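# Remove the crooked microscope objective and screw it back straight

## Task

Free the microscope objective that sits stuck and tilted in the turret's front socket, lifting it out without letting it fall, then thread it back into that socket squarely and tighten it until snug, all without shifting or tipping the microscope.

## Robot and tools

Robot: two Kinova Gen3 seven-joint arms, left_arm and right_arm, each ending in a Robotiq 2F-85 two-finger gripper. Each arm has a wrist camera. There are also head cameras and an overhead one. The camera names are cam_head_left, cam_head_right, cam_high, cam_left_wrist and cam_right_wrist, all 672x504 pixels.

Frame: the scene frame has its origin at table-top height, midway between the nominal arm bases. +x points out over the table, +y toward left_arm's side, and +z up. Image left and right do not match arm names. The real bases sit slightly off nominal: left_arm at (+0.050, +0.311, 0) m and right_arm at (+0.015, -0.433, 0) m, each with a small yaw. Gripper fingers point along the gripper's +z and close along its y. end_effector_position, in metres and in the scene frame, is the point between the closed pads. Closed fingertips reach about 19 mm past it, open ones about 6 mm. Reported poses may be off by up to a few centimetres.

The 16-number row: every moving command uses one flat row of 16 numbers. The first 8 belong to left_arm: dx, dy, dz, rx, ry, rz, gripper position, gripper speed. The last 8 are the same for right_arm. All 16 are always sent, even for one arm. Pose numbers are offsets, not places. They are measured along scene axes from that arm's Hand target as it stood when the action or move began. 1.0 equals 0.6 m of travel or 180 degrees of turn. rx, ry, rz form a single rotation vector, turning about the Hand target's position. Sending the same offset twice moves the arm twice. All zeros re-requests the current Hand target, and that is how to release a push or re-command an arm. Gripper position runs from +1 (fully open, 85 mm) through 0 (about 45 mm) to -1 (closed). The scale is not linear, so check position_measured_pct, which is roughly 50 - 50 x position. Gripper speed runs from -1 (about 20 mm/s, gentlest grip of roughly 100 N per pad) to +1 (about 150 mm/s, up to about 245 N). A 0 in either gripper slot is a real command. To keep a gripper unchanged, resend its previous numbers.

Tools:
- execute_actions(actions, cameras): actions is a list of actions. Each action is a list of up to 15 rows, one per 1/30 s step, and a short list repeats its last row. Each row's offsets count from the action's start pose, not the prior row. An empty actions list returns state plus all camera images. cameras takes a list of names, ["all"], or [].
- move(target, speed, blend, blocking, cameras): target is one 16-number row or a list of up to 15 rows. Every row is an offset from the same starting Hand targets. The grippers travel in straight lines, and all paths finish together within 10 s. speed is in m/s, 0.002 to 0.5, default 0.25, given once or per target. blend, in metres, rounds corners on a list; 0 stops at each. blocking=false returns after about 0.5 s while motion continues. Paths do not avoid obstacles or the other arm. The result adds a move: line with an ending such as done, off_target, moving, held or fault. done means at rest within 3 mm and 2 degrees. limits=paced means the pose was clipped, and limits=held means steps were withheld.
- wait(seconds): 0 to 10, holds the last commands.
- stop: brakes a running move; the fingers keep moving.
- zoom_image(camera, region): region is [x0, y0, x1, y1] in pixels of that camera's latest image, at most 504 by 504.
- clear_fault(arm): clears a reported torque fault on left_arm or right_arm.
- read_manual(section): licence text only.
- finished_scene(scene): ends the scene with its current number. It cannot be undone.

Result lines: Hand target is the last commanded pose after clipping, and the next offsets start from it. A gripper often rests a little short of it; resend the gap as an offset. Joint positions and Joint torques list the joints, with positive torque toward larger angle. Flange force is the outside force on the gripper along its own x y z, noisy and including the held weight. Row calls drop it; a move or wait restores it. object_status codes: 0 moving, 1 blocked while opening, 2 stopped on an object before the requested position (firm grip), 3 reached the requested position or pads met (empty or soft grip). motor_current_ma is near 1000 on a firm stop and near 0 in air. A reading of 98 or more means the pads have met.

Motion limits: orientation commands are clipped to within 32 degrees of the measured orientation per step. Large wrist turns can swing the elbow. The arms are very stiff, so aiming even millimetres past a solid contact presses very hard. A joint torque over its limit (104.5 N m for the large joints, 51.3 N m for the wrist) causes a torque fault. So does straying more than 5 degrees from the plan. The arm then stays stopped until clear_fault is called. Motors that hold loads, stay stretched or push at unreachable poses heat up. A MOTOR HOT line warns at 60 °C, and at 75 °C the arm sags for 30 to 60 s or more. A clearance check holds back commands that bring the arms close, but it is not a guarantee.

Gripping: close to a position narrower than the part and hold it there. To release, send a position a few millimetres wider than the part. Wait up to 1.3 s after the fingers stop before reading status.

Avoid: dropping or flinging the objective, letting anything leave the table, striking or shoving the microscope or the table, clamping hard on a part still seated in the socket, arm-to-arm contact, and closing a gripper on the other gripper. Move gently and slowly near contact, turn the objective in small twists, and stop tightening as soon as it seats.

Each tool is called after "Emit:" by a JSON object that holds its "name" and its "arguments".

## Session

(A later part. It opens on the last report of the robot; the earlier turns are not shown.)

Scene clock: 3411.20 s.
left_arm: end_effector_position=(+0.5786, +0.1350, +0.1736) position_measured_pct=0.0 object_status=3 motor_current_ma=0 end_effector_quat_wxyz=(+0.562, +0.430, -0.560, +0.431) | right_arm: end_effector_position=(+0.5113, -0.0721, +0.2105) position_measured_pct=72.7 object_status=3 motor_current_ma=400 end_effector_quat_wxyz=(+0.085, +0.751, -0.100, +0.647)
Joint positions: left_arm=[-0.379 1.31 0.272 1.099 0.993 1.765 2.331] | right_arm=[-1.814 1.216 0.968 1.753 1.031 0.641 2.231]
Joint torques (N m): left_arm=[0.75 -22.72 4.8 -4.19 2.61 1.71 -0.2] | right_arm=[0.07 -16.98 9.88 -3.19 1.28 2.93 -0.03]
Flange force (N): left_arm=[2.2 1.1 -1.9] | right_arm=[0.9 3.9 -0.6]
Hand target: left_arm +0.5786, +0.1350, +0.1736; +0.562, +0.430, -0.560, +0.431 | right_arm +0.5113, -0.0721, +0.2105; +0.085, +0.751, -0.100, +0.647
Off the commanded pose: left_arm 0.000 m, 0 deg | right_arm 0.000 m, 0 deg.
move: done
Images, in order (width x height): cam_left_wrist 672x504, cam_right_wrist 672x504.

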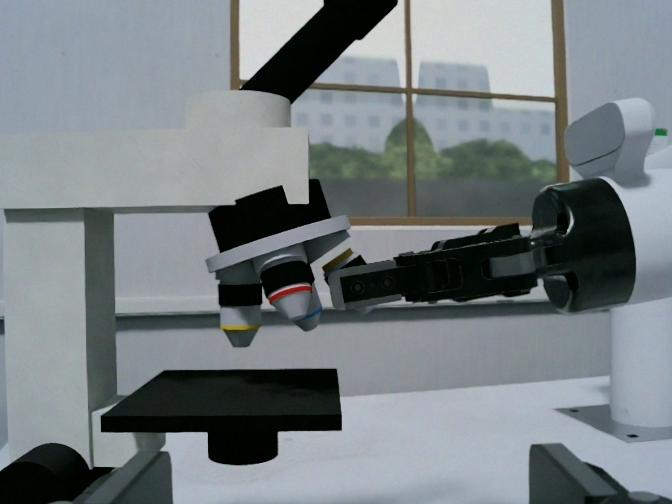

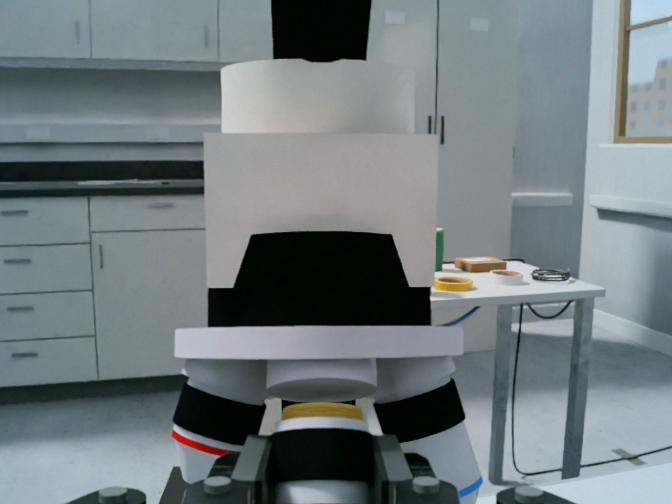

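Emit:
{"name": "move", "arguments": {"target": [[0,0,0,0,0,0,1,1,0.00185,0.00625,-0.00265,-0.1303,0.0350,-0.2039,-0.46,-1],[0,0,0,0,0,0,1,1,0.00583,0.00518,0.0036,-0.1303,0.0350,-0.2039,-0.46,-1]], "speed": [0.15,0.03], "blend": [0.001,0], "cameras": ["cam_left_wrist", "cam_right_wrist"]}}

Emit:
{"name": "zoom_image", "arguments": {"camera": "cam_right_wrist", "region": [256, 340, 384, 468]}}

Emit:
{"name": "zoom_image", "arguments": {"camera": "cam_left_wrist", "region": [300, 225, 360, 285]}}

Scene clock: 3425.57 s.
left_arm: end_effector_position=(+0.5786, +0.1350, +0.1736) position_measured_pct=0.0 object_status=3 motor_current_ma=0 end_effector_quat_wxyz=(+0.562, +0.430, -0.560, +0.431) | right_arm: end_effector_position=(+0.5148, -0.0690, +0.2127) position_measured_pct=72.7 object_status=3 motor_current_ma=400 end_effector_quat_wxyz=(+0.436, +0.683, -0.194, +0.553)
Joint positions: left_arm=[-0.379 1.31 0.272 1.099 0.993 1.765 2.331] | right_arm=[-1.39 1.474 0.759 0.683 0.649 1.762 3.134]
Joint torques (N m): left_arm=[0.79 -22.77 4.87 -4.34 2.64 1.74 -0.17] | right_arm=[0.01 -24.82 6.63 -5.43 2.99 1.7 -0.06]
Flange force (N): left_arm=[2.1 2.0 -1.5] | right_arm=[-2.8 10.8 6.3]
Hand target: left_arm +0.5786, +0.1350, +0.1736; +0.562, +0.430, -0.560, +0.431 | right_arm +0.5148, -0.0690, +0.2127; +0.436, +0.683, -0.194, +0.553
Off the commanded pose: left_arm 0.000 m, 0 deg | right_arm 0.000 m, 0 deg.
move: done
Images, in order (width x height): cam_left_wrist 672x504, cam_right_wrist 672x504.

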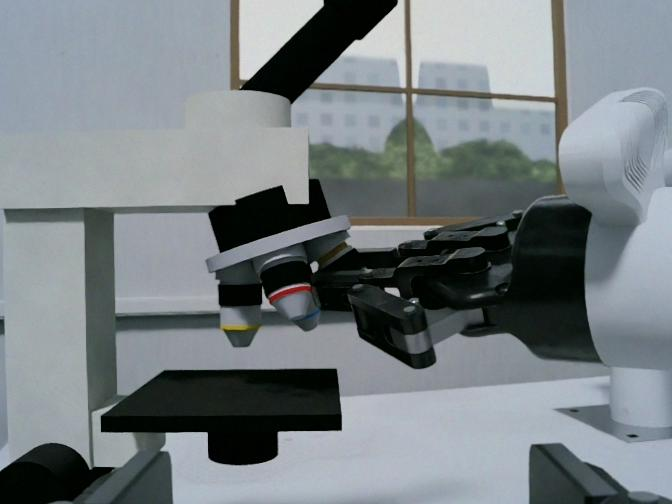

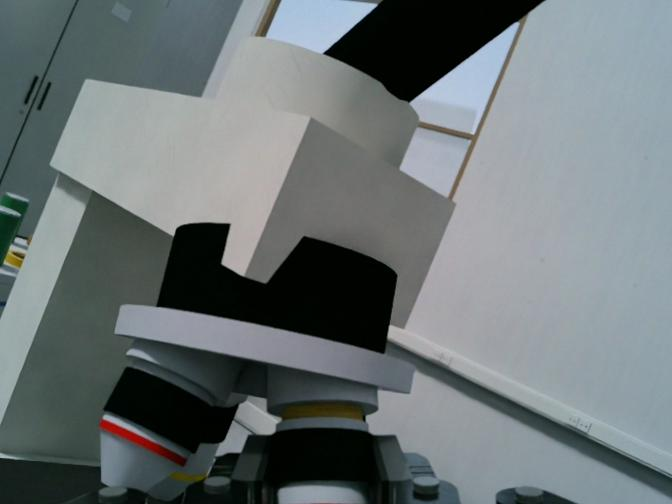

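Scaled by 3.938.

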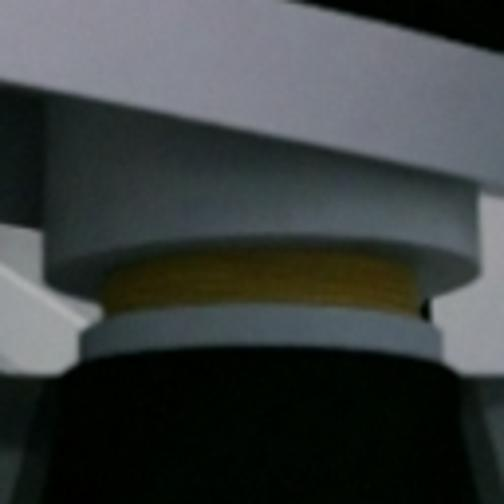

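Scaled by 8.400.

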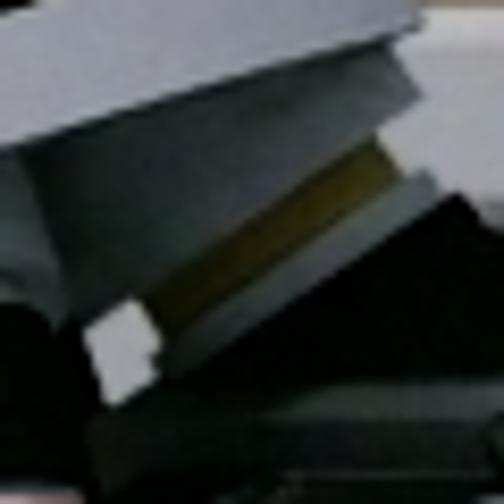

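Emit:
{"name": "move", "arguments": {"target": [0,0,0,0,0,0,1,1,0.00053,-0.00014,0.00083,0,0,0,-0.46,-1], "speed": 0.01}}

Emit:
{"name": "move", "arguments": {"target": [0,0,0,0,0,0,1,1,0.00035,-0.0001,0.00055,0,0,0,-0.46,-1], "speed": 0.01}}

Scene clock: 3430.90 s.
left_arm: end_effector_position=(+0.5786, +0.1350, +0.1736) position_measured_pct=0.0 object_status=3 motor_current_ma=0 end_effector_quat_wxyz=(+0.562, +0.430, -0.560, +0.431) | right_arm: end_effector_position=(+0.5151, -0.0691, +0.2132) position_measured_pct=72.7 object_status=3 motor_current_ma=400 end_effector_quat_wxyz=(+0.436, +0.683, -0.194, +0.553)
Joint positions: left_arm=[-0.379 1.31 0.272 1.099 0.993 1.765 2.331] | right_arm=[-1.389 1.473 0.759 0.682 0.649 1.761 3.135]
Joint torques (N m): left_arm=[0.74 -22.76 4.81 -4.29 2.64 1.69 -0.17] | right_arm=[0.13 -25.38 7.13 -5.68 3.44 1.53 -0.03]
Flange force (N): left_arm=[2.1 1.6 -1.7] | right_arm=[-4.2 11.2 6.0]
Hand target: left_arm +0.5786, +0.1350, +0.1736; +0.562, +0.430, -0.560, +0.431 | right_arm +0.5151, -0.0691, +0.2132; +0.436, +0.683, -0.194, +0.553
Off the commanded pose: left_arm 0.000 m, 0 deg | right_arm 0.000 m, 0 deg.
move: done

Scene clock: 3431.60 s.
left_arm: end_effector_position=(+0.5786, +0.1350, +0.1736) position_measured_pct=0.0 object_status=3 motor_current_ma=0 end_effector_quat_wxyz=(+0.562, +0.430, -0.560, +0.431) | right_arm: end_effector_position=(+0.5153, -0.0691, +0.2135) position_measured_pct=72.7 object_status=3 motor_current_ma=400 end_effector_quat_wxyz=(+0.436, +0.683, -0.194, +0.553)
Joint positions: left_arm=[-0.379 1.31 0.272 1.099 0.993 1.765 2.331] | right_arm=[-1.389 1.473 0.759 0.682 0.649 1.761 3.136]
Joint torques (N m): left_arm=[0.77 -22.79 4.84 -4.21 2.63 1.67 -0.22] | right_arm=[0.95 -26.77 8.5 -6.19 4.59 1.13 -0.04]
Flange force (N): left_arm=[2.0 1.0 -2.0] | right_arm=[-7.8 12.6 4.7]
Hand target: left_arm +0.5786, +0.1350, +0.1736; +0.562, +0.430, -0.560, +0.431 | right_arm +0.5153, -0.0691, +0.2135; +0.436, +0.683, -0.194, +0.553
Off the commanded pose: left_arm 0.000 m, 0 deg | right_arm 0.000 m, 0 deg.
move: done

Emit:
{"name": "move", "arguments": {"target": [0,0,0,0,0,0,1,1,-0.00062,-0.0020,0.00145,0.0415,-0.0111,0.0649,-0.46,-1], "speed": 0.12}}

Scene clock: 3454.23 s.
left_arm: end_effector_position=(+0.5786, +0.1350, +0.1736) position_measured_pct=0.0 object_status=3 motor_current_ma=0 end_effector_quat_wxyz=(+0.562, +0.430, -0.560, +0.431) | right_arm: end_effector_position=(+0.5150, -0.0703, +0.2143) position_measured_pct=72.7 object_status=3 motor_current_ma=400 end_effector_quat_wxyz=(+0.329, +0.716, -0.166, +0.592)
Joint positions: left_arm=[-0.379 1.31 0.272 1.099 0.993 1.765 2.331] | right_arm=[-1.541 1.314 0.761 1.103 0.692 1.394 2.89]
Joint torques (N m): left_arm=[0.74 -22.78 4.77 -4.28 2.59 1.72 -0.23] | right_arm=[0.9 -24.71 11.23 -6.48 5.01 1.81 -0.03]
Flange force (N): left_arm=[2.2 1.3 -1.7] | right_arm=[-7.7 9.7 0.7]
Hand target: left_arm +0.5786, +0.1350, +0.1736; +0.562, +0.430, -0.560, +0.431 | right_arm +0.5150, -0.0703, +0.2144; +0.329, +0.716, -0.166, +0.592
Off the commanded pose: left_arm 0.000 m, 0 deg | right_arm 0.000 m, 0 deg.
move: done

Emit:
{"name": "move", "arguments": {"target": [0,0,0,0,0,0,1,1,-0.0009,-0.00155,0.00053,0.0296,-0.0079,0.0463,-0.46,-1], "speed": 0.12}}

Scene clock: 3459.77 s.
left_arm: end_effector_position=(+0.5786, +0.1350, +0.1736) position_measured_pct=0.0 object_status=3 motor_current_ma=0 end_effector_quat_wxyz=(+0.562, +0.430, -0.560, +0.431) | right_arm: end_effector_position=(+0.5144, -0.0712, +0.2147) position_measured_pct=72.7 object_status=3 motor_current_ma=400 end_effector_quat_wxyz=(+0.250, +0.734, -0.145, +0.615)
Joint positions: left_arm=[-0.379 1.31 0.272 1.099 0.993 1.765 2.331] | right_arm=[-1.632 1.236 0.792 1.344 0.764 1.15 2.715]
Joint torques (N m): left_arm=[0.79 -22.75 4.79 -4.23 2.65 1.7 -0.2] | right_arm=[-0.22 -22.61 11.4 -5.64 3.89 3.12 -0.06]
Flange force (N): left_arm=[2.1 1.3 -1.9] | right_arm=[-5.9 6.2 2.2]
Hand target: left_arm +0.5786, +0.1350, +0.1736; +0.562, +0.430, -0.560, +0.431 | right_arm +0.5144, -0.0712, +0.2147; +0.250, +0.734, -0.145, +0.615
Off the commanded pose: left_arm 0.000 m, 0 deg | right_arm 0.000 m, 0 deg.
move: done

Emit:
{"name": "move", "arguments": {"target": [0,0,0,0,0,0,1,1,0.00008,-0.00157,0.0003,0.0296,-0.0079,0.0463,-0.46,-1], "speed": 0.12}}

Scene clock: 3466.53 s.
left_arm: end_effector_position=(+0.5786, +0.1350, +0.1736) position_measured_pct=0.0 object_status=3 motor_current_ma=0 end_effector_quat_wxyz=(+0.562, +0.430, -0.560, +0.431) | right_arm: end_effector_position=(+0.5145, -0.0722, +0.2149) position_measured_pct=72.7 object_status=3 motor_current_ma=400 end_effector_quat_wxyz=(+0.168, +0.745, -0.123, +0.633)
Joint positions: left_arm=[-0.379 1.31 0.272 1.099 0.993 1.765 2.331] | right_arm=[-1.718 1.193 0.855 1.558 0.873 0.905 2.51]
Joint torques (N m): left_arm=[0.76 -22.72 4.81 -4.24 2.66 1.75 -0.18] | right_arm=[-0.03 -19.97 11.16 -4.8 2.76 3.24 -0.04]
Flange force (N): left_arm=[2.2 1.5 -1.7] | right_arm=[-3.6 5.4 0.7]
Hand target: left_arm +0.5786, +0.1350, +0.1736; +0.562, +0.430, -0.560, +0.431 | right_arm +0.5145, -0.0722, +0.2149; +0.168, +0.745, -0.123, +0.633
Off the commanded pose: left_arm 0.000 m, 0 deg | right_arm 0.000 m, 0 deg.
move: done

Emit:
{"name": "move", "arguments": {"target": [0,0,0,0,0,0,1,1,0.0002,-0.00123,0.00068,0.0296,-0.0079,0.0463,-0.46,-1], "speed": 0.12}}

Scene clock: 3477.13 s.
left_arm: end_effector_position=(+0.5786, +0.1350, +0.1736) position_measured_pct=0.0 object_status=3 motor_current_ma=0 end_effector_quat_wxyz=(+0.562, +0.430, -0.560, +0.431) | right_arm: end_effector_position=(+0.5146, -0.0729, +0.2152) position_measured_pct=72.7 object_status=3 motor_current_ma=400 end_effector_quat_wxyz=(+0.085, +0.752, -0.100, +0.646)
Joint positions: left_arm=[-0.379 1.31 0.272 1.099 0.993 1.765 2.331] | right_arm=[-1.808 1.207 0.973 1.752 1.035 0.637 2.24]
Joint torques (N m): left_arm=[0.74 -22.74 4.79 -4.24 2.61 1.68 -0.23] | right_arm=[0.72 -17.79 11.87 -4.32 1.94 3.44 -0.02]
Flange force (N): left_arm=[2.2 1.2 -1.8] | right_arm=[-2.5 5.7 -2.9]
Hand target: left_arm +0.5786, +0.1350, +0.1736; +0.562, +0.430, -0.560, +0.431 | right_arm +0.5146, -0.0729, +0.2153; +0.085, +0.752, -0.100, +0.646
Off the commanded pose: left_arm 0.000 m, 0 deg | right_arm 0.000 m, 0 deg.
move: done

Emit:
{"name": "move", "arguments": {"target": [0,0,0,0,0,0,1,1,-0.00017,-0.00155,0.00073,0.0355,-0.0095,0.0556,-0.46,-1], "speed": 0.12}}

Scene clock: 3483.70 s.
left_arm: end_effector_position=(+0.5786, +0.1350, +0.1736) position_measured_pct=0.0 object_status=3 motor_current_ma=0 end_effector_quat_wxyz=(+0.562, +0.430, -0.560, +0.431) | right_arm: end_effector_position=(+0.5144, -0.0738, +0.2157) position_measured_pct=72.7 object_status=3 motor_current_ma=400 end_effector_quat_wxyz=(-0.013, +0.751, -0.072, +0.656)
Joint positions: left_arm=[-0.379 1.31 0.272 1.099 0.993 1.765 2.331] | right_arm=[-1.943 1.481 1.343 1.956 1.498 0.105 1.524]
Joint torques (N m): left_arm=[0.74 -22.66 4.77 -4.29 2.61 1.72 -0.24] | right_arm=[4.8 -15.13 13.81 0.54 0.11 4.88 -0.01]
Flange force (N): left_arm=[2.4 1.5 -1.6] | right_arm=no reading
Hand target: left_arm +0.5786, +0.1350, +0.1736; +0.562, +0.430, -0.560, +0.431 | right_arm +0.5145, -0.0739, +0.2157; -0.015, +0.751, -0.071, +0.656
Off the commanded pose: left_arm 0.000 m, 0 deg | right_arm 0.000 m, 0 deg.
move: done

Emit:
{"name": "move", "arguments": {"target": [0,0,0,0,0,0,1,1,-0.0007,0.00179,-0.00212,-0.0355,0.0095,-0.0556,-0.46,-1], "speed": 0.08}}

Scene clock: 3555.93 s.
left_arm: end_effector_position=(+0.5786, +0.1350, +0.1736) position_measured_pct=0.0 object_status=3 motor_current_ma=0 end_effector_quat_wxyz=(+0.562, +0.430, -0.560, +0.431) | right_arm: end_effector_position=(+0.5141, -0.0728, +0.2144) position_measured_pct=72.7 object_status=3 motor_current_ma=400 end_effector_quat_wxyz=(+0.085, +0.752, -0.100, +0.646)
Joint positions: left_arm=[-0.379 1.31 0.272 1.099 0.993 1.765 2.331] | right_arm=[-1.81 1.211 0.976 1.752 1.03 0.634 2.241]
Joint torques (N m): left_arm=[0.81 -22.82 4.74 -4.21 2.63 1.68 -0.19] | right_arm=[0.04 -16.92 9.93 -3.3 1.31 2.97 -0.03]
Flange force (N): left_arm=[2.0 1.1 -2.0] | right_arm=[0.9 4.0 -0.6]
Hand target: left_arm +0.5786, +0.1350, +0.1736; +0.562, +0.430, -0.560, +0.431 | right_arm +0.5141, -0.0728, +0.2144; +0.085, +0.752, -0.100, +0.646
Off the commanded pose: left_arm 0.000 m, 0 deg | right_arm 0.000 m, 0 deg.
move: done

Emit:
{"name": "move", "arguments": {"target": [[0,0,0,0,0,0,1,1,-0.0053,0.0014,-0.0083,0,0,0,-0.46,-1],[0,0,0,0,0,0,1,1,-0.1702,0.0463,0.0068,0,0,0,-0.46,-1]], "speed": [0.03,0.2], "blend": [0.001,0]}}

Emit:
{"name": "move", "arguments": {"target": [0,0,0,0,0,0,1,1,0.0633,-0.3317,0.1358,0.0494,0.0779,-0.1926,-0.46,-1], "speed": 0.25}}

Emit:
{"name": "move", "arguments": {"target": [[0,0,0,0,0,0,1,1,0.25,-0.4267,-0.0833,0,0,0,-0.46,-1],[0,0,0,0,0,0,1,1,0.0833,-0.51,0.3333,0,0,0,-0.46,-1],[0,0,0,0,0,0,1,1,-0.1167,-0.1433,0.3333,0,0,0,-0.46,-1],[0,0,0,0,0,0,1,1,0,0,0,0,0,0,-0.46,-1]], "speed": 0.3, "blend": [0.05,0.05,0.05,0]}}

Scene clock: 3579.03 s.
left_arm: end_effector_position=(+0.5786, +0.1350, +0.1736) position_measured_pct=0.0 object_status=3 motor_current_ma=0 end_effector_quat_wxyz=(+0.562, +0.430, -0.560, +0.431) | right_arm: end_effector_position=(+0.4120, -0.0450, +0.2185) position_measured_pct=72.7 object_status=3 motor_current_ma=400 end_effector_quat_wxyz=(+0.085, +0.751, -0.100, +0.647)
Joint positions: left_arm=[-0.379 1.31 0.272 1.099 0.993 1.765 2.331] | right_arm=[-2.002 1.15 0.898 1.773 0.89 0.838 2.317]
Joint torques (N m): left_arm=[0.75 -22.77 4.77 -4.37 2.63 1.74 -0.22] | right_arm=[0.14 -16.33 8.96 -3.18 1.7 2.78 -0.02]
Flange force (N): left_arm=[2.2 1.8 -1.4] | right_arm=[0.9 4.5 0.3]
Hand target: left_arm +0.5786, +0.1350, +0.1736; +0.562, +0.430, -0.560, +0.431 | right_arm +0.4120, -0.0450, +0.2185; +0.085, +0.752, -0.100, +0.647
Off the commanded pose: left_arm 0.000 m, 0 deg | right_arm 0.000 m, 0 deg.
move: done

Scene clock: 3580.80 s.
left_arm: end_effector_position=(+0.5786, +0.1350, +0.1736) position_measured_pct=0.0 object_status=3 motor_current_ma=0 end_effector_quat_wxyz=(+0.562, +0.430, -0.560, +0.431) | right_arm: end_effector_position=(+0.4499, -0.2440, +0.3000) position_measured_pct=72.7 object_status=3 motor_current_ma=400 end_effector_quat_wxyz=(+0.227, +0.764, -0.356, +0.487)
Joint positions: left_arm=[-0.379 1.31 0.272 1.099 0.993 1.765 2.331] | right_arm=[-1.666 0.773 0.907 1.694 0.599 1.153 2.714]
Joint torques (N m): left_arm=[0.74 -22.77 4.73 -4.25 2.62 1.74 -0.17] | right_arm=[0.11 -13.94 6.35 -6.6 2.57 1.68 -0.04]
Flange force (N): left_arm=[2.1 1.4 -1.7] | right_arm=[-0.1 5.2 2.5]
Hand target: left_arm +0.5786, +0.1350, +0.1736; +0.562, +0.430, -0.560, +0.431 | right_arm +0.4499, -0.2440, +0.3000; +0.227, +0.764, -0.356, +0.487
Off the commanded pose: left_arm 0.000 m, 0 deg | right_arm 0.000 m, 0 deg.
move: done

Scene clock: 3584.83 s.
left_arm: end_effector_position=(+0.5786, +0.1350, +0.1736) position_measured_pct=0.0 object_status=3 motor_current_ma=0 end_effector_quat_wxyz=(+0.562, +0.430, -0.560, +0.431) | right_arm: end_effector_position=(+0.4500, -0.2440, +0.3000) position_measured_pct=72.7 object_status=3 motor_current_ma=400 end_effector_quat_wxyz=(+0.227, +0.764, -0.356, +0.487)
Joint positions: left_arm=[-0.379 1.31 0.272 1.099 0.993 1.765 2.331] | right_arm=[-1.698 0.807 0.979 1.695 0.545 1.121 2.763]
Joint torques (N m): left_arm=[0.86 -22.74 4.76 -4.26 2.62 1.77 -0.19] | right_arm=[0.08 -14.05 6.83 -6.62 2.57 1.54 -0.05]
Flange force (N): left_arm=[2.2 1.5 -1.7] | right_arm=[-0.6 5.2 2.8]
Hand target: left_arm +0.5786, +0.1350, +0.1736; +0.562, +0.430, -0.560, +0.431 | right_arm +0.4499, -0.2440, +0.3000; +0.227, +0.764, -0.356, +0.487
Off the commanded pose: left_arm 0.000 m, 0 deg | right_arm 0.000 m, 0 deg.
move: done

Emit:
{"name": "move", "arguments": {"target": [[0,0,0,0,0,0,1,1,-0.15,-0.0933,0.4667,0,0,0,-0.46,-1],[0,0,0,0,0,0,1,1,0.0833,-0.6267,0.4667,0,0,0,-0.46,-1],[0,0,0,0,0,0,1,1,0.2833,-0.56,-0.2,0,0,0,-0.46,-1],[0,0,0,0,0,0,1,1,0,0,0,0,0,0,-0.46,-1],[0,0,0,0,0,0,1,1,-0.15,-0.0933,0.4667,0,0,0,-0.46,-1],[0,0,0,0,0,0,1,1,0.0833,-0.6267,0.4667,0,0,0,-0.46,-1],[0,0,0,0,0,0,1,1,0.2833,-0.56,-0.2,0,0,0,-0.46,-1],[0,0,0,0,0,0,1,1,0,0,0,0,0,0,-0.46,-1]], "speed": 0.36, "blend": [0.06,0.06,0.06,0.04,0.06,0.06,0.06,0]}}

Scene clock: 3606.50 s.
left_arm: end_effector_position=(+0.5786, +0.1350, +0.1736) position_measured_pct=0.0 object_status=3 motor_current_ma=0 end_effector_quat_wxyz=(+0.562, +0.430, -0.560, +0.431) | right_arm: end_effector_position=(+0.4499, -0.2441, +0.3000) position_measured_pct=72.7 object_status=3 motor_current_ma=400 end_effector_quat_wxyz=(+0.227, +0.764, -0.356, +0.487)
Joint positions: left_arm=[-0.379 1.31 0.272 1.099 0.993 1.765 2.331] | right_arm=[-3.8 -0.663 2.478 1.688 1.248 1.832 2.248]
Joint torques (N m): left_arm=[0.73 -22.8 4.75 -4.26 2.61 1.69 -0.22] | right_arm=[0.1 18.88 -1.81 -6.52 1.88 2.78 -0.01]
Flange force (N): left_arm=[2.1 1.1 -1.8] | right_arm=[-3.0 2.3 2.8]
Hand target: left_arm +0.5786, +0.1350, +0.1736; +0.562, +0.430, -0.560, +0.431 | right_arm +0.4499, -0.2440, +0.3000; +0.227, +0.764, -0.356, +0.487
Off the commanded pose: left_arm 0.000 m, 0 deg | right_arm 0.000 m, 0 deg.
move: done

Emit:
{"name": "move", "arguments": {"target": [[0,0,0,0,0,0,1,1,0.2833,-0.56,-0.2,0,0,0,-0.46,-1],[0,0,0,0,0,0,1,1,0.0833,-0.6267,0.4667,0,0,0,-0.46,-1],[0,0,0,0,0,0,1,1,-0.15,-0.0933,0.4667,0,0,0,-0.46,-1],[0,0,0,0,0,0,1,1,0,0,0,0,0,0,-0.46,-1]], "speed": 0.36, "blend": [0.06,0.06,0.06,0]}}

Scene clock: 3624.70 s.
left_arm: end_effector_position=(+0.5786, +0.1350, +0.1736) position_measured_pct=0.0 object_status=3 motor_current_ma=0 end_effector_quat_wxyz=(+0.562, +0.430, -0.560, +0.431) | right_arm: end_effector_position=(+0.4499, -0.2440, +0.3000) position_measured_pct=72.7 object_status=3 motor_current_ma=400 end_effector_quat_wxyz=(+0.227, +0.764, -0.356, +0.487)
Joint positions: left_arm=[-0.379 1.31 0.272 1.099 0.993 1.765 2.331] | right_arm=[-3.653 -0.752 2.202 1.694 1.341 2.003 2.198]
Joint torques (N m): left_arm=[0.76 -22.76 4.8 -4.24 2.61 1.75 -0.17] | right_arm=[0.12 18.95 -3.38 -5.97 1.65 2.83 -0.03]
Flange force (N): left_arm=[2.1 1.4 -1.7] | right_arm=[-3.3 1.9 2.6]
Hand target: left_arm +0.5786, +0.1350, +0.1736; +0.562, +0.430, -0.560, +0.431 | right_arm +0.4499, -0.2440, +0.3000; +0.227, +0.764, -0.356, +0.487
Off the commanded pose: left_arm 0.000 m, 0 deg | right_arm 0.000 m, 0 deg.
move: done

Emit:
{"name": "move", "arguments": {"target": [[0,0,0,0,0,0,1,1,-0.15,-0.0933,0.4667,0,0,0,-0.46,-1],[0,0,0,0,0,0,1,1,0.0833,-0.6267,0.4667,0,0,0,-0.46,-1],[0,0,0,0,0,0,1,1,0.2833,-0.56,-0.2,0,0,0,-0.46,-1],[0,0,0,0,0,0,1,1,0,0,0,0,0,0,-0.46,-1]], "speed": 0.36, "blend": [0.06,0.06,0.06,0]}}

Scene clock: 3641.93 s.
left_arm: end_effector_position=(+0.5786, +0.1350, +0.1736) position_measured_pct=0.0 object_status=3 motor_current_ma=0 end_effector_quat_wxyz=(+0.562, +0.430, -0.560, +0.431) | right_arm: end_effector_position=(+0.4499, -0.2441, +0.3000) position_measured_pct=72.7 object_status=3 motor_current_ma=400 end_effector_quat_wxyz=(+0.227, +0.764, -0.356, +0.487)
Joint positions: left_arm=[-0.379 1.31 0.272 1.099 0.993 1.765 2.331] | right_arm=[-3.808 -0.66 2.492 1.688 1.243 1.824 2.25]
Joint torques (N m): left_arm=[0.82 -22.81 4.72 -4.3 2.61 1.67 -0.24] | right_arm=[0.06 18.87 -1.85 -6.58 1.87 2.78 -0.05]
Flange force (N): left_arm=[2.2 1.4 -1.8] | right_arm=[-2.9 2.3 3.0]
Hand target: left_arm +0.5786, +0.1350, +0.1736; +0.562, +0.430, -0.560, +0.431 | right_arm +0.4499, -0.2440, +0.3000; +0.227, +0.764, -0.356, +0.487
Off the commanded pose: left_arm 0.000 m, 0 deg | right_arm 0.000 m, 0 deg.
move: done

Emit:
{"name": "move", "arguments": {"target": [[0,0,0,0,0,0,1,1,-0.15,-0.0933,0.4667,0,0,0,-0.46,-1],[0,0,0,0,0,0,1,1,0.0833,-0.6267,0.4667,0,0,0,-0.46,-1],[0,0,0,0,0,0,1,1,0.2833,-0.56,-0.2,0,0,0,-0.46,-1],[0,0,0,0,0,0,1,1,0,0,0,0,0,0,-0.46,-1],[0,0,0,0,0,0,1,1,-0.15,-0.0933,0.4667,0,0,0,-0.46,-1],[0,0,0,0,0,0,1,1,0.0833,-0.6267,0.4667,0,0,0,-0.46,-1],[0,0,0,0,0,0,1,1,0.2833,-0.56,-0.2,0,0,0,-0.46,-1],[0,0,0,0,0,0,1,1,0,0,0,0,0,0,-0.46,-1]], "speed": 0.36, "blend": [0.06,0.06,0.06,0.04,0.06,0.06,0.06,0]}}

Scene clock: 3666.50 s.
left_arm: end_effector_position=(+0.5786, +0.1350, +0.1736) position_measured_pct=0.0 object_status=3 motor_current_ma=0 end_effector_quat_wxyz=(+0.562, +0.430, -0.560, +0.431) | right_arm: end_effector_position=(+0.4499, -0.2441, +0.3000) position_measured_pct=72.7 object_status=3 motor_current_ma=400 end_effector_quat_wxyz=(+0.227, +0.764, -0.356, +0.487)
Joint positions: left_arm=[-0.379 1.31 0.272 1.099 0.993 1.765 2.331] | right_arm=[-4.115 -0.597 2.98 1.675 1.094 1.586 2.351]
Joint torques (N m): left_arm=[0.73 -22.78 4.84 -4.19 2.67 1.72 -0.23] | right_arm=[-0.04 18.64 0.67 -7.04 2.16 2.56 -0.03]
Flange force (N): left_arm=[2.0 1.0 -1.9] | right_arm=[-2.8 2.1 3.2]
Hand target: left_arm +0.5786, +0.1350, +0.1736; +0.562, +0.430, -0.560, +0.431 | right_arm +0.4499, -0.2440, +0.3000; +0.227, +0.764, -0.356, +0.487
Off the commanded pose: left_arm 0.000 m, 0 deg | right_arm 0.000 m, 0 deg.
move: done

Emit:
{"name": "move", "arguments": {"target": [[0,0,0,0,0,0,1,1,-0.15,-0.0933,0.4667,0,0,0,-0.46,-1],[0,0,0,0,0,0,1,1,0.0833,-0.6267,0.4667,0,0,0,-0.46,-1],[0,0,0,0,0,0,1,1,0.2833,-0.56,-0.2,0,0,0,-0.46,-1],[0,0,0,0,0,0,1,1,0,0,0,0,0,0,-0.46,-1],[0,0,0,0,0,0,1,1,-0.15,-0.0933,0.4667,0,0,0,-0.46,-1],[0,0,0,0,0,0,1,1,0.0833,-0.6267,0.4667,0,0,0,-0.46,-1],[0,0,0,0,0,0,1,1,0.2833,-0.56,-0.2,0,0,0,-0.46,-1],[0,0,0,0,0,0,1,1,0,0,0,0,0,0,-0.46,-1]], "speed": 0.36, "blend": [0.06,0.06,0.06,0.04,0.06,0.06,0.06,0]}}

Scene clock: 3684.10 s.
left_arm: end_effector_position=(+0.5786, +0.1350, +0.1736) position_measured_pct=0.0 object_status=3 motor_current_ma=0 end_effector_quat_wxyz=(+0.562, +0.430, -0.560, +0.431) | right_arm: end_effector_position=(+0.4499, -0.2440, +0.3000) position_measured_pct=72.7 object_status=3 motor_current_ma=400 end_effector_quat_wxyz=(+0.227, +0.764, -0.356, +0.487)
Joint positions: left_arm=[-0.379 1.31 0.272 1.099 0.993 1.765 2.331] | right_arm=[-4.482 -0.64 3.549 1.66 0.886 1.345 2.508]
Joint torques (N m): left_arm=[0.75 -22.69 4.74 -4.29 2.58 1.7 -0.21] | right_arm=[0.15 17.56 3.71 -7.07 2.4 2.15 -0.06]
Flange force (N): left_arm=[2.3 1.5 -1.6] | right_arm=[-3.0 1.7 2.7]
Hand target: left_arm +0.5786, +0.1350, +0.1736; +0.562, +0.430, -0.560, +0.431 | right_arm +0.4499, -0.2440, +0.3000; +0.227, +0.764, -0.356, +0.487
Off the commanded pose: left_arm 0.000 m, 0 deg | right_arm 0.000 m, 0 deg.
move: done

Emit:
{"name": "move", "arguments": {"target": [0,0,0,0,0,0,1,1,-0.0633,0.3317,-0.1358,-0.0494,-0.0779,0.1926,-0.46,-1], "speed": 0.25}}

Emit:
{"name": "move", "arguments": {"target": [0,0,0,0,0,0,1,1,0.1657,-0.0452,-0.0138,0,0,0,-0.46,-1], "speed": 0.12, "cameras": ["cam_left_wrist", "cam_right_wrist"]}}

Emit:
{"name": "zoom_image", "arguments": {"camera": "cam_right_wrist", "region": [256, 340, 384, 468]}}

Emit:
{"name": "zoom_image", "arguments": {"camera": "cam_left_wrist", "region": [300, 225, 360, 285]}}

Scene clock: 3700.90 s.
left_arm: end_effector_position=(+0.5786, +0.1350, +0.1736) position_measured_pct=0.0 object_status=3 motor_current_ma=0 end_effector_quat_wxyz=(+0.562, +0.430, -0.560, +0.431) | right_arm: end_effector_position=(+0.4120, -0.0450, +0.2185) position_measured_pct=72.7 object_status=3 motor_current_ma=400 end_effector_quat_wxyz=(+0.085, +0.751, -0.100, +0.647)
Joint positions: left_arm=[-0.379 1.31 0.272 1.099 0.993 1.765 2.331] | right_arm=[-4.808 -0.957 3.517 1.739 1.284 1.207 2.108]
Joint torques (N m): left_arm=[0.75 -22.83 4.74 -4.25 2.64 1.77 -0.21] | right_arm=[0.07 20.11 5.43 -4.67 1.63 3.22 -0.05]
Flange force (N): left_arm=[2.0 1.2 -1.7] | right_arm=[-2.7 2.4 1.3]
Hand target: left_arm +0.5786, +0.1350, +0.1736; +0.562, +0.430, -0.560, +0.431 | right_arm +0.4120, -0.0450, +0.2185; +0.085, +0.751, -0.100, +0.647
Off the commanded pose: left_arm 0.000 m, 0 deg | right_arm 0.000 m, 0 deg.
move: done

Scene clock: 3702.10 s.
left_arm: end_effector_position=(+0.5786, +0.1350, +0.1736) position_measured_pct=0.0 object_status=3 motor_current_ma=0 end_effector_quat_wxyz=(+0.562, +0.430, -0.560, +0.431) | right_arm: end_effector_position=(+0.5113, -0.0721, +0.2102) position_measured_pct=72.7 object_status=3 motor_current_ma=400 end_effector_quat_wxyz=(+0.085, +0.751, -0.100, +0.647)
Joint positions: left_arm=[-0.379 1.31 0.272 1.099 0.993 1.765 2.331] | right_arm=[-4.633 -0.998 3.586 1.716 1.446 1.048 2.063]
Joint torques (N m): left_arm=[0.77 -22.83 4.75 -4.27 2.62 1.73 -0.2] | right_arm=[0.12 20.8 6.18 -5.15 1.43 3.26 -0.05]
Flange force (N): left_arm=[2.0 1.3 -1.7] | right_arm=[-2.4 2.4 0.5]
Hand target: left_arm +0.5786, +0.1350, +0.1736; +0.562, +0.430, -0.560, +0.431 | right_arm +0.5114, -0.0721, +0.2102; +0.085, +0.751, -0.100, +0.647
Off the commanded pose: left_arm 0.000 m, 0 deg | right_arm 0.000 m, 0 deg.
move: done
Images, in order (width x height): cam_left_wrist 672x504, cam_right_wrist 672x504.

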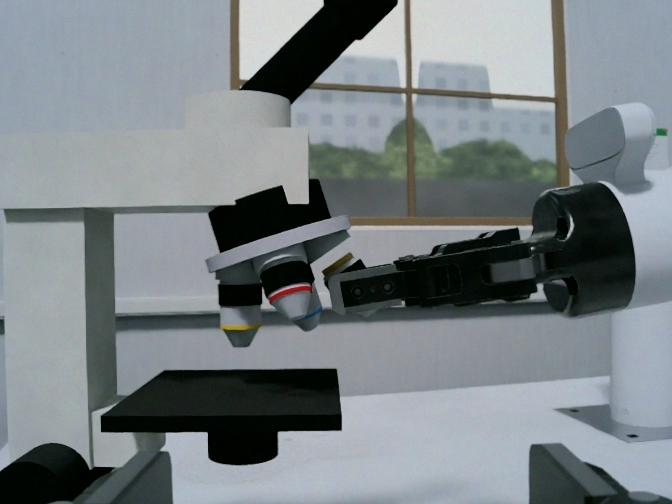

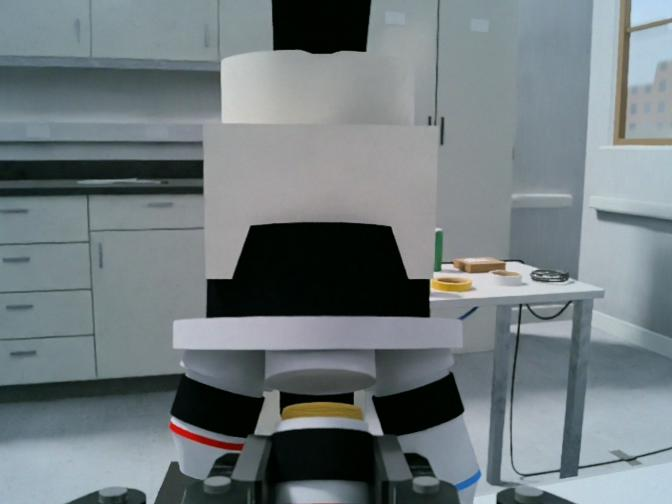

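Scaled by 3.938.

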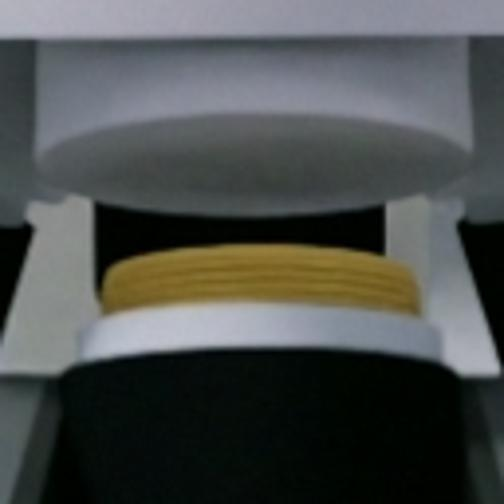

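Scaled by 8.400.

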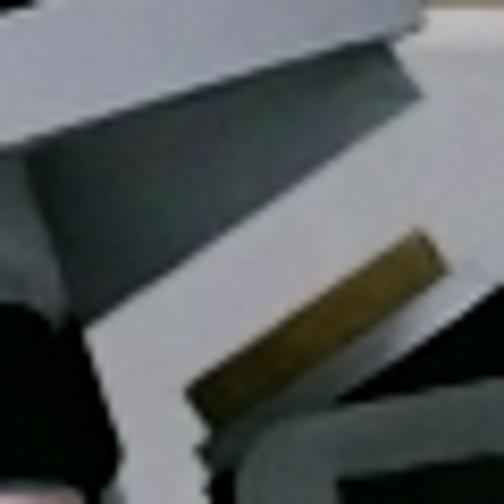

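Emit:
{"name": "move", "arguments": {"target": [0,0,0,0,0,0,1,1,0.00543,-0.0005,0.01143,0,0,0,-0.46,-1], "speed": 0.03, "cameras": ["cam_left_wrist", "cam_right_wrist"]}}

Emit:
{"name": "zoom_image", "arguments": {"camera": "cam_right_wrist", "region": [256, 340, 384, 468]}}

Emit:
{"name": "zoom_image", "arguments": {"camera": "cam_left_wrist", "region": [300, 225, 360, 285]}}

Scene clock: 3715.03 s.
left_arm: end_effector_position=(+0.5786, +0.1350, +0.1736) position_measured_pct=0.0 object_status=3 motor_current_ma=0 end_effector_quat_wxyz=(+0.562, +0.430, -0.560, +0.431) | right_arm: end_effector_position=(+0.5146, -0.0724, +0.2171) position_measured_pct=72.7 object_status=3 motor_current_ma=400 end_effector_quat_wxyz=(+0.085, +0.752, -0.100, +0.646)
Joint positions: left_arm=[-0.379 1.31 0.272 1.099 0.993 1.765 2.331] | right_arm=[-4.628 -0.985 3.59 1.714 1.448 1.045 2.078]
Joint torques (N m): left_arm=[0.79 -22.81 4.79 -4.31 2.6 1.76 -0.22] | right_arm=[0.21 21.2 6.5 -5.69 1.68 3.42 -0.01]
Flange force (N): left_arm=[2.1 1.5 -1.6] | right_arm=[-3.5 3.1 0.1]
Hand target: left_arm +0.5786, +0.1350, +0.1736; +0.562, +0.430, -0.560, +0.431 | right_arm +0.5146, -0.0724, +0.2171; +0.085, +0.752, -0.100, +0.647
Off the commanded pose: left_arm 0.000 m, 0 deg | right_arm 0.000 m, 0 deg.
move: done
Images, in order (width x height): cam_left_wrist 672x504, cam_right_wrist 672x504.

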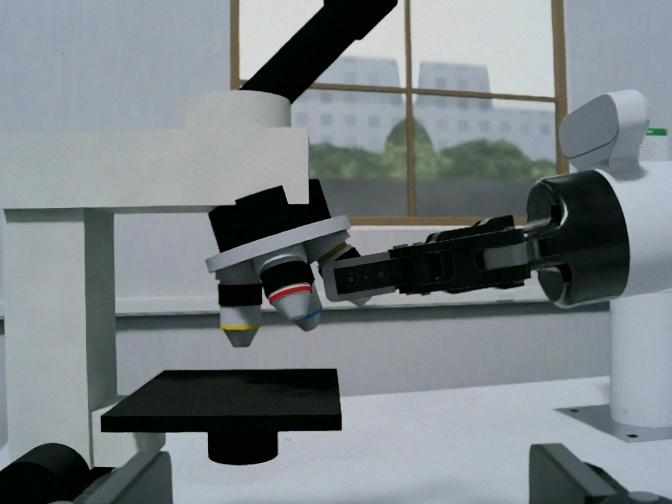

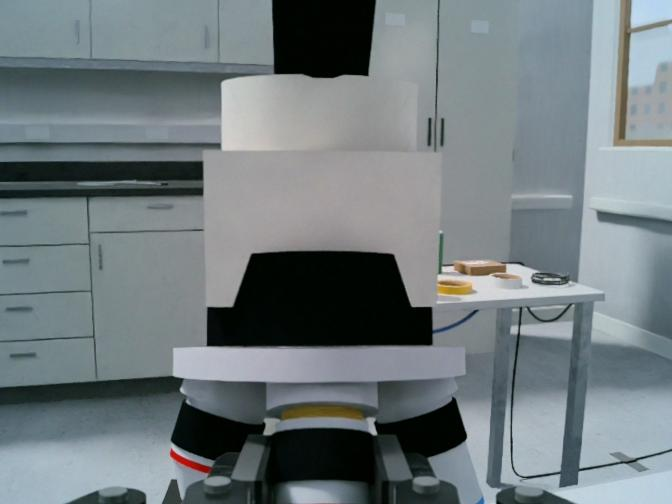

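Scaled by 3.938.

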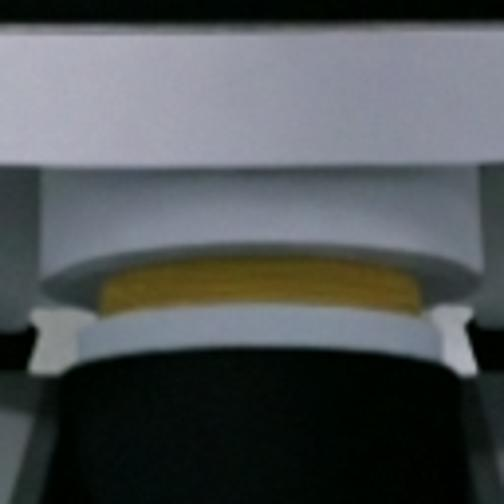

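Scaled by 8.400.

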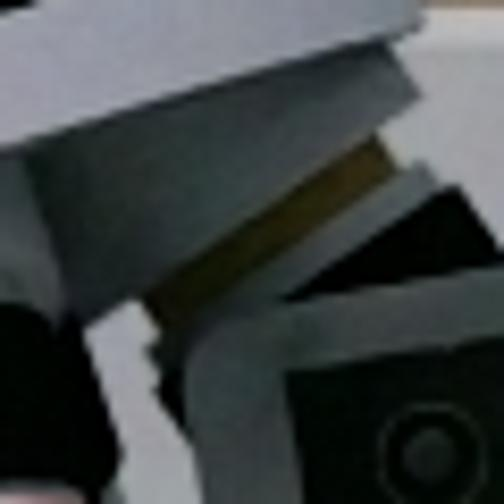

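Emit:
{"name": "move", "arguments": {"target": [0,0,0,0,0,0,1,1,0.0003,-0.0001,0.0005,0,0,0,-0.46,-1], "speed": 0.01}}

Emit:
{"name": "move", "arguments": {"target": [0,0,0,0,0,0,1,1,-0.0001,-0.0012,0.00055,0.0296,-0.0079,0.0463,-0.46,-1], "speed": 0.12}}

Scene clock: 3723.77 s.
left_arm: end_effector_position=(+0.5786, +0.1350, +0.1736) position_measured_pct=0.0 object_status=3 motor_current_ma=0 end_effector_quat_wxyz=(+0.562, +0.430, -0.560, +0.431) | right_arm: end_effector_position=(+0.5148, -0.0725, +0.2174) position_measured_pct=72.7 object_status=3 motor_current_ma=400 end_effector_quat_wxyz=(+0.085, +0.752, -0.100, +0.647)
Joint positions: left_arm=[-0.379 1.31 0.272 1.099 0.993 1.765 2.331] | right_arm=[-4.628 -0.985 3.59 1.713 1.448 1.045 2.079]
Joint torques (N m): left_arm=[0.77 -22.74 4.73 -4.24 2.62 1.69 -0.2] | right_arm=[0.45 22.56 7.99 -7.02 2.47 4.13 -0.03]
Flange force (N): left_arm=[2.2 1.3 -1.8] | right_arm=[-6.7 5.0 -1.3]
Hand target: left_arm +0.5786, +0.1350, +0.1736; +0.562, +0.430, -0.560, +0.431 | right_arm +0.5148, -0.0725, +0.2174; +0.085, +0.751, -0.100, +0.647
Off the commanded pose: left_arm 0.000 m, 0 deg | right_arm 0.000 m, 0 deg.
move: done

Scene clock: 3724.90 s.
left_arm: end_effector_position=(+0.5786, +0.1350, +0.1736) position_measured_pct=0.0 object_status=3 motor_current_ma=0 end_effector_quat_wxyz=(+0.562, +0.430, -0.560, +0.431) | right_arm: end_effector_position=(+0.5147, -0.0732, +0.2177) position_measured_pct=72.7 object_status=3 motor_current_ma=400 end_effector_quat_wxyz=(+0.002, +0.752, -0.076, +0.655)
Joint positions: left_arm=[-0.379 1.31 0.272 1.099 0.993 1.765 2.331] | right_arm=[-4.648 -0.955 3.635 1.885 1.721 0.959 1.745]
Joint torques (N m): left_arm=[0.76 -22.78 4.78 -4.25 2.61 1.69 -0.22] | right_arm=[0.15 22.88 9.29 -6.61 1.46 5.97 -0.01]
Flange force (N): left_arm=[2.1 1.2 -1.8] | right_arm=[-10.0 3.4 0.5]
Hand target: left_arm +0.5786, +0.1350, +0.1736; +0.562, +0.430, -0.560, +0.431 | right_arm +0.5148, -0.0732, +0.2177; +0.002, +0.752, -0.076, +0.655
Off the commanded pose: left_arm 0.000 m, 0 deg | right_arm 0.000 m, 0 deg.
move: done

Emit:
{"name": "move", "arguments": {"target": [0,0,0,0,0,0,1,1,-0.0001,-0.0012,-0.00095,0.0296,-0.0079,0.0463,-0.46,-1], "speed": 0.12}}

Scene clock: 3733.83 s.
left_arm: end_effector_position=(+0.5786, +0.1350, +0.1736) position_measured_pct=0.0 object_status=3 motor_current_ma=0 end_effector_quat_wxyz=(+0.562, +0.430, -0.560, +0.431) | right_arm: end_effector_position=(+0.5147, -0.0739, +0.2173) position_measured_pct=72.7 object_status=3 motor_current_ma=400 end_effector_quat_wxyz=(-0.082, +0.746, -0.052, +0.658)
Joint positions: left_arm=[-0.379 1.31 0.272 1.099 0.993 1.765 2.331] | right_arm=[-4.616 -0.942 3.64 2.036 2.048 0.997 1.385]
Joint torques (N m): left_arm=[0.8 -22.74 4.69 -4.26 2.62 1.75 -0.23] | right_arm=[0.55 19.59 7.01 -4.31 -0.08 4.29 -0.05]
Flange force (N): left_arm=[2.2 1.4 -1.7] | right_arm=[-4.1 0.9 -0.5]
Hand target: left_arm +0.5786, +0.1350, +0.1736; +0.562, +0.430, -0.560, +0.431 | right_arm +0.5147, -0.0739, +0.2171; -0.081, +0.746, -0.052, +0.658
Off the commanded pose: left_arm 0.000 m, 0 deg | right_arm 0.000 m, 0 deg.
move: done

Emit:
{"name": "move", "arguments": {"target": [0,0,0,0,0,0,1,1,0,-0.0010,-0.00045,0.0296,-0.0079,0.0463,-0.46,-1], "speed": 0.12}}

Emit:
{"name": "move", "arguments": {"target": [0,0,0,0,0,0,1,1,0.0001,-0.0007,-0.0009,0.0296,-0.0079,0.0463,-0.46,-1], "speed": 0.12}}

Scene clock: 3740.80 s.
left_arm: end_effector_position=(+0.5786, +0.1350, +0.1736) position_measured_pct=0.0 object_status=3 motor_current_ma=0 end_effector_quat_wxyz=(+0.562, +0.430, -0.560, +0.431) | right_arm: end_effector_position=(+0.5147, -0.0745, +0.2168) position_measured_pct=72.7 object_status=3 motor_current_ma=400 end_effector_quat_wxyz=(-0.164, +0.735, -0.027, +0.657)
Joint positions: left_arm=[-0.379 1.31 0.272 1.099 0.993 1.765 2.331] | right_arm=[-4.535 -0.954 3.62 2.158 2.35 1.149 1.081]
Joint torques (N m): left_arm=[0.76 -22.74 4.8 -4.24 2.62 1.71 -0.2] | right_arm=[1.21 19.01 6.58 -3.98 -0.8 3.98 -0.03]
Flange force (N): left_arm=[2.2 1.4 -1.8] | right_arm=[-3.4 0.3 -3.3]
Hand target: left_arm +0.5786, +0.1350, +0.1736; +0.562, +0.430, -0.560, +0.431 | right_arm +0.5147, -0.0745, +0.2169; -0.164, +0.735, -0.027, +0.657
Off the commanded pose: left_arm 0.000 m, 0 deg | right_arm 0.000 m, 0 deg.
move: done

Scene clock: 3741.90 s.
left_arm: end_effector_position=(+0.5786, +0.1350, +0.1736) position_measured_pct=0.0 object_status=3 motor_current_ma=0 end_effector_quat_wxyz=(+0.562, +0.430, -0.560, +0.431) | right_arm: end_effector_position=(+0.5147, -0.0749, +0.2163) position_measured_pct=72.7 object_status=3 motor_current_ma=400 end_effector_quat_wxyz=(-0.246, +0.719, -0.002, +0.650)
Joint positions: left_arm=[-0.379 1.31 0.272 1.099 0.993 1.765 2.331] | right_arm=[-4.429 -1 3.614 2.244 2.6 1.365 0.848]
Joint torques (N m): left_arm=[0.83 -22.83 4.74 -4.31 2.6 1.73 -0.22] | right_arm=[0.47 18.6 5.22 -2.88 -1.05 3.46 0.02]
Flange force (N): left_arm=[2.1 1.5 -1.7] | right_arm=[-2.2 0.3 -1.9]
Hand target: left_arm +0.5786, +0.1350, +0.1736; +0.562, +0.430, -0.560, +0.431 | right_arm +0.5148, -0.0749, +0.2163; -0.246, +0.719, -0.002, +0.650
Off the commanded pose: left_arm 0.000 m, 0 deg | right_arm 0.000 m, 0 deg.
move: done

Emit:
{"name": "move", "arguments": {"target": [0,0,0,0,0,0,1,1,0.0003,-0.00065,-0.00093,0.0296,-0.0079,0.0463,-0.46,-1], "speed": 0.12}}

Emit:
{"name": "move", "arguments": {"target": [0,0,0,0,0,0,1,1,0.0002,-0.00065,-0.001,0.0296,-0.0079,0.0463,-0.46,-1], "speed": 0.12}}

Scene clock: 3747.80 s.
left_arm: end_effector_position=(+0.5786, +0.1350, +0.1736) position_measured_pct=0.0 object_status=3 motor_current_ma=0 end_effector_quat_wxyz=(+0.562, +0.430, -0.560, +0.431) | right_arm: end_effector_position=(+0.5149, -0.0753, +0.2158) position_measured_pct=72.7 object_status=3 motor_current_ma=400 end_effector_quat_wxyz=(-0.326, +0.697, +0.023, +0.639)
Joint positions: left_arm=[-0.379 1.31 0.272 1.099 0.993 1.765 2.331] | right_arm=[-4.315 -1.077 3.631 2.282 2.807 1.607 0.677]
Joint torques (N m): left_arm=[0.74 -22.81 4.77 -4.26 2.61 1.7 -0.2] | right_arm=[0.22 18.97 4.8 -2.13 -1.31 3.38 0.01]
Flange force (N): left_arm=[2.1 1.3 -1.8] | right_arm=[-2.0 0.3 -1.3]
Hand target: left_arm +0.5786, +0.1350, +0.1736; +0.562, +0.430, -0.560, +0.431 | right_arm +0.5149, -0.0753, +0.2158; -0.326, +0.697, +0.023, +0.639
Off the commanded pose: left_arm 0.000 m, 0 deg | right_arm 0.000 m, 0 deg.
move: done

Scene clock: 3748.90 s.
left_arm: end_effector_position=(+0.5786, +0.1350, +0.1736) position_measured_pct=0.0 object_status=3 motor_current_ma=0 end_effector_quat_wxyz=(+0.562, +0.430, -0.560, +0.431) | right_arm: end_effector_position=(+0.5150, -0.0757, +0.2152) position_measured_pct=72.7 object_status=3 motor_current_ma=400 end_effector_quat_wxyz=(-0.403, +0.669, +0.048, +0.622)
Joint positions: left_arm=[-0.379 1.31 0.272 1.099 0.993 1.765 2.331] | right_arm=[-4.201 -1.168 3.663 2.269 2.978 1.84 0.557]
Joint torques (N m): left_arm=[0.77 -22.82 4.76 -4.32 2.65 1.7 -0.22] | right_arm=[0.1 19.38 4.47 -1.55 -1.34 3.25 0.01]
Flange force (N): left_arm=[2.1 1.5 -1.7] | right_arm=[-1.7 0.2 -1.0]
Hand target: left_arm +0.5786, +0.1350, +0.1736; +0.562, +0.430, -0.560, +0.431 | right_arm +0.5150, -0.0757, +0.2152; -0.403, +0.669, +0.048, +0.622
Off the commanded pose: left_arm 0.000 m, 0 deg | right_arm 0.000 m, 0 deg.
move: done

Emit:
{"name": "move", "arguments": {"target": [0,0,0,0,0,0,1,1,0.00027,-0.00007,0.00042,0,0,0,-0.46,-1], "speed": 0.02}}

Emit:
{"name": "move", "arguments": {"target": [0,0,0,0,0,0,1,1,0.0001,-0.0005,-0.0008,0.0266,-0.0071,0.0417,-0.46,-1], "speed": 0.12}}

Scene clock: 3756.47 s.
left_arm: end_effector_position=(+0.5786, +0.1350, +0.1736) position_measured_pct=0.0 object_status=3 motor_current_ma=0 end_effector_quat_wxyz=(+0.562, +0.430, -0.560, +0.431) | right_arm: end_effector_position=(+0.5152, -0.0758, +0.2154) position_measured_pct=72.7 object_status=3 motor_current_ma=400 end_effector_quat_wxyz=(-0.403, +0.669, +0.048, +0.622)
Joint positions: left_arm=[-0.379 1.31 0.272 1.099 0.993 1.765 2.331] | right_arm=[-4.201 -1.167 3.664 2.269 2.979 1.839 0.557]
Joint torques (N m): left_arm=[0.76 -22.72 4.8 -4.22 2.6 1.7 -0.2] | right_arm=[0.24 19.74 4.58 -1.83 -1.48 3.41 0]
Flange force (N): left_arm=[2.2 1.2 -1.8] | right_arm=[-2.1 0.1 -1.5]
Hand target: left_arm +0.5786, +0.1350, +0.1736; +0.562, +0.430, -0.560, +0.431 | right_arm +0.5152, -0.0758, +0.2154; -0.403, +0.669, +0.048, +0.622
Off the commanded pose: left_arm 0.000 m, 0 deg | right_arm 0.000 m, 0 deg.
move: done

Scene clock: 3757.47 s.
left_arm: end_effector_position=(+0.5786, +0.1350, +0.1736) position_measured_pct=0.0 object_status=3 motor_current_ma=0 end_effector_quat_wxyz=(+0.562, +0.430, -0.560, +0.431) | right_arm: end_effector_position=(+0.5153, -0.0761, +0.2150) position_measured_pct=72.7 object_status=3 motor_current_ma=400 end_effector_quat_wxyz=(-0.470, +0.640, +0.070, +0.604)
Joint positions: left_arm=[-0.379 1.31 0.272 1.099 0.993 1.765 2.331] | right_arm=[-4.109 -1.247 3.696 2.215 3.107 2.018 0.479]
Joint torques (N m): left_arm=[0.74 -22.79 4.71 -4.29 2.63 1.69 -0.22] | right_arm=[0.06 19.88 4.25 -1.34 -1.28 3.18 -0.03]
Flange force (N): left_arm=[2.1 1.4 -1.7] | right_arm=[-1.5 0.0 -1.0]
Hand target: left_arm +0.5786, +0.1350, +0.1736; +0.562, +0.430, -0.560, +0.431 | right_arm +0.5153, -0.0761, +0.2149; -0.470, +0.640, +0.070, +0.604
Off the commanded pose: left_arm 0.000 m, 0 deg | right_arm 0.000 m, 0 deg.
move: done

Emit:
{"name": "wait", "arguments": {"seconds": 0.1, "cameras": ["cam_left_wrist", "cam_right_wrist"]}}

Emit:
{"name": "zoom_image", "arguments": {"camera": "cam_right_wrist", "region": [256, 340, 384, 468]}}

Emit:
{"name": "zoom_image", "arguments": {"camera": "cam_left_wrist", "region": [300, 225, 360, 285]}}

Scene clock: 3762.83 s.
left_arm: end_effector_position=(+0.5786, +0.1350, +0.1736) position_measured_pct=0.0 object_status=3 motor_current_ma=0 end_effector_quat_wxyz=(+0.562, +0.430, -0.560, +0.431) | right_arm: end_effector_position=(+0.5153, -0.0761, +0.2150) position_measured_pct=72.7 object_status=3 motor_current_ma=400 end_effector_quat_wxyz=(-0.470, +0.640, +0.070, +0.604)
Joint positions: left_arm=[-0.379 1.31 0.272 1.099 0.993 1.765 2.331] | right_arm=[-4.109 -1.247 3.696 2.215 3.107 2.018 0.479]
Joint torques (N m): left_arm=[0.78 -22.78 4.78 -4.21 2.62 1.7 -0.23] | right_arm=[0.15 19.86 4.26 -1.29 -1.33 3.19 0.02]
Flange force (N): left_arm=[2.1 1.1 -1.9] | right_arm=[-1.5 0.0 -0.8]
Hand target: left_arm +0.5786, +0.1350, +0.1736; +0.562, +0.430, -0.560, +0.431 | right_arm +0.5153, -0.0761, +0.2150; -0.470, +0.640, +0.070, +0.604
Tool commands: left_gripper/position=+1.0 left_gripper/speed=+1.0 right_gripper/position=-0.46 right_gripper/speed=-1.0
Off the commanded pose: left_arm 0.000 m, 0 deg | right_arm 0.000 m, 0 deg.
wait: 0.10 s; at rest from the start
Images, in order (width x height): cam_left_wrist 672x504, cam_right_wrist 672x504.

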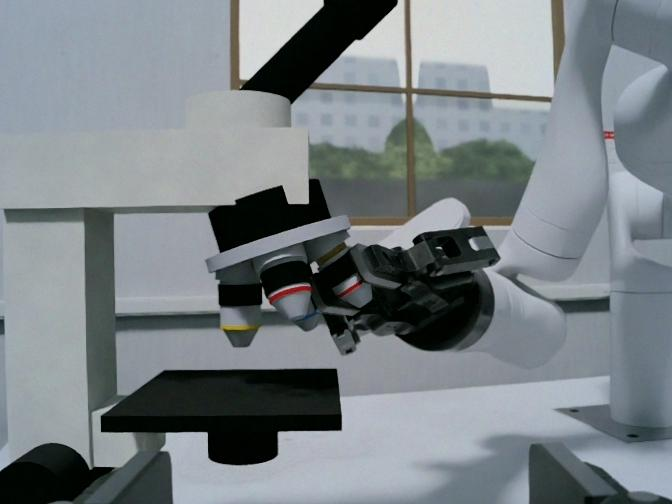

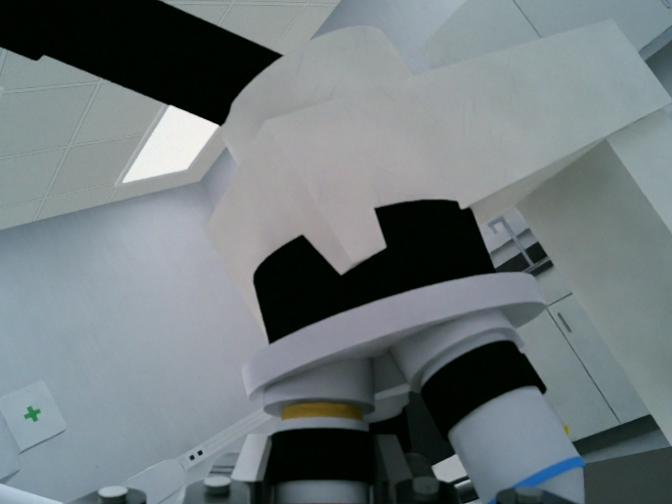

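Scaled by 3.938.

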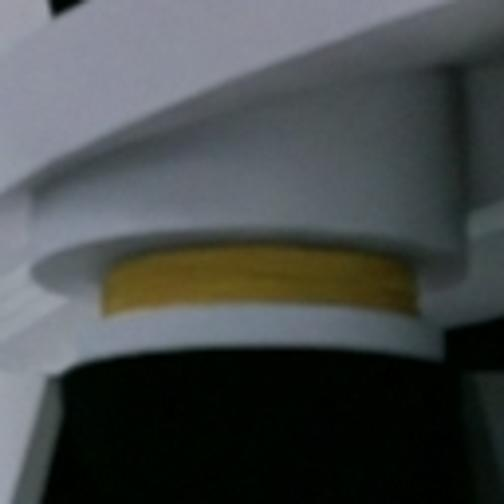

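Scaled by 8.400.

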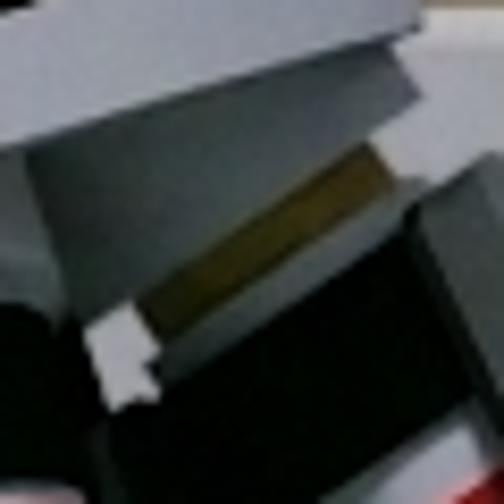

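Emit:
{"name": "move", "arguments": {"target": [0,0,0,0,0,0,1,1,0.0004,0.0003,0.0024,0,0,0,-0.46,-1], "speed": 0.01}}

Scene clock: 3773.20 s.
left_arm: end_effector_position=(+0.5786, +0.1350, +0.1736) position_measured_pct=0.0 object_status=3 motor_current_ma=0 end_effector_quat_wxyz=(+0.562, +0.430, -0.560, +0.431) | right_arm: end_effector_position=(+0.5155, -0.0759, +0.2165) position_measured_pct=72.7 object_status=3 motor_current_ma=400 end_effector_quat_wxyz=(-0.470, +0.640, +0.070, +0.604)
Joint positions: left_arm=[-0.379 1.31 0.272 1.099 0.993 1.765 2.331] | right_arm=[-4.11 -1.243 3.698 2.216 3.109 2.015 0.478]
Joint torques (N m): left_arm=[0.77 -22.72 4.72 -4.27 2.64 1.71 -0.15] | right_arm=[0.87 23.32 5.63 -2.51 -2.42 4.61 0]
Flange force (N): left_arm=[2.2 1.7 -1.6] | right_arm=[-7.0 1.6 -2.0]
Hand target: left_arm +0.5786, +0.1350, +0.1736; +0.562, +0.430, -0.560, +0.431 | right_arm +0.5155, -0.0759, +0.2164; -0.470, +0.640, +0.070, +0.604
Off the commanded pose: left_arm 0.000 m, 0 deg | right_arm 0.000 m, 0 deg.
move: done


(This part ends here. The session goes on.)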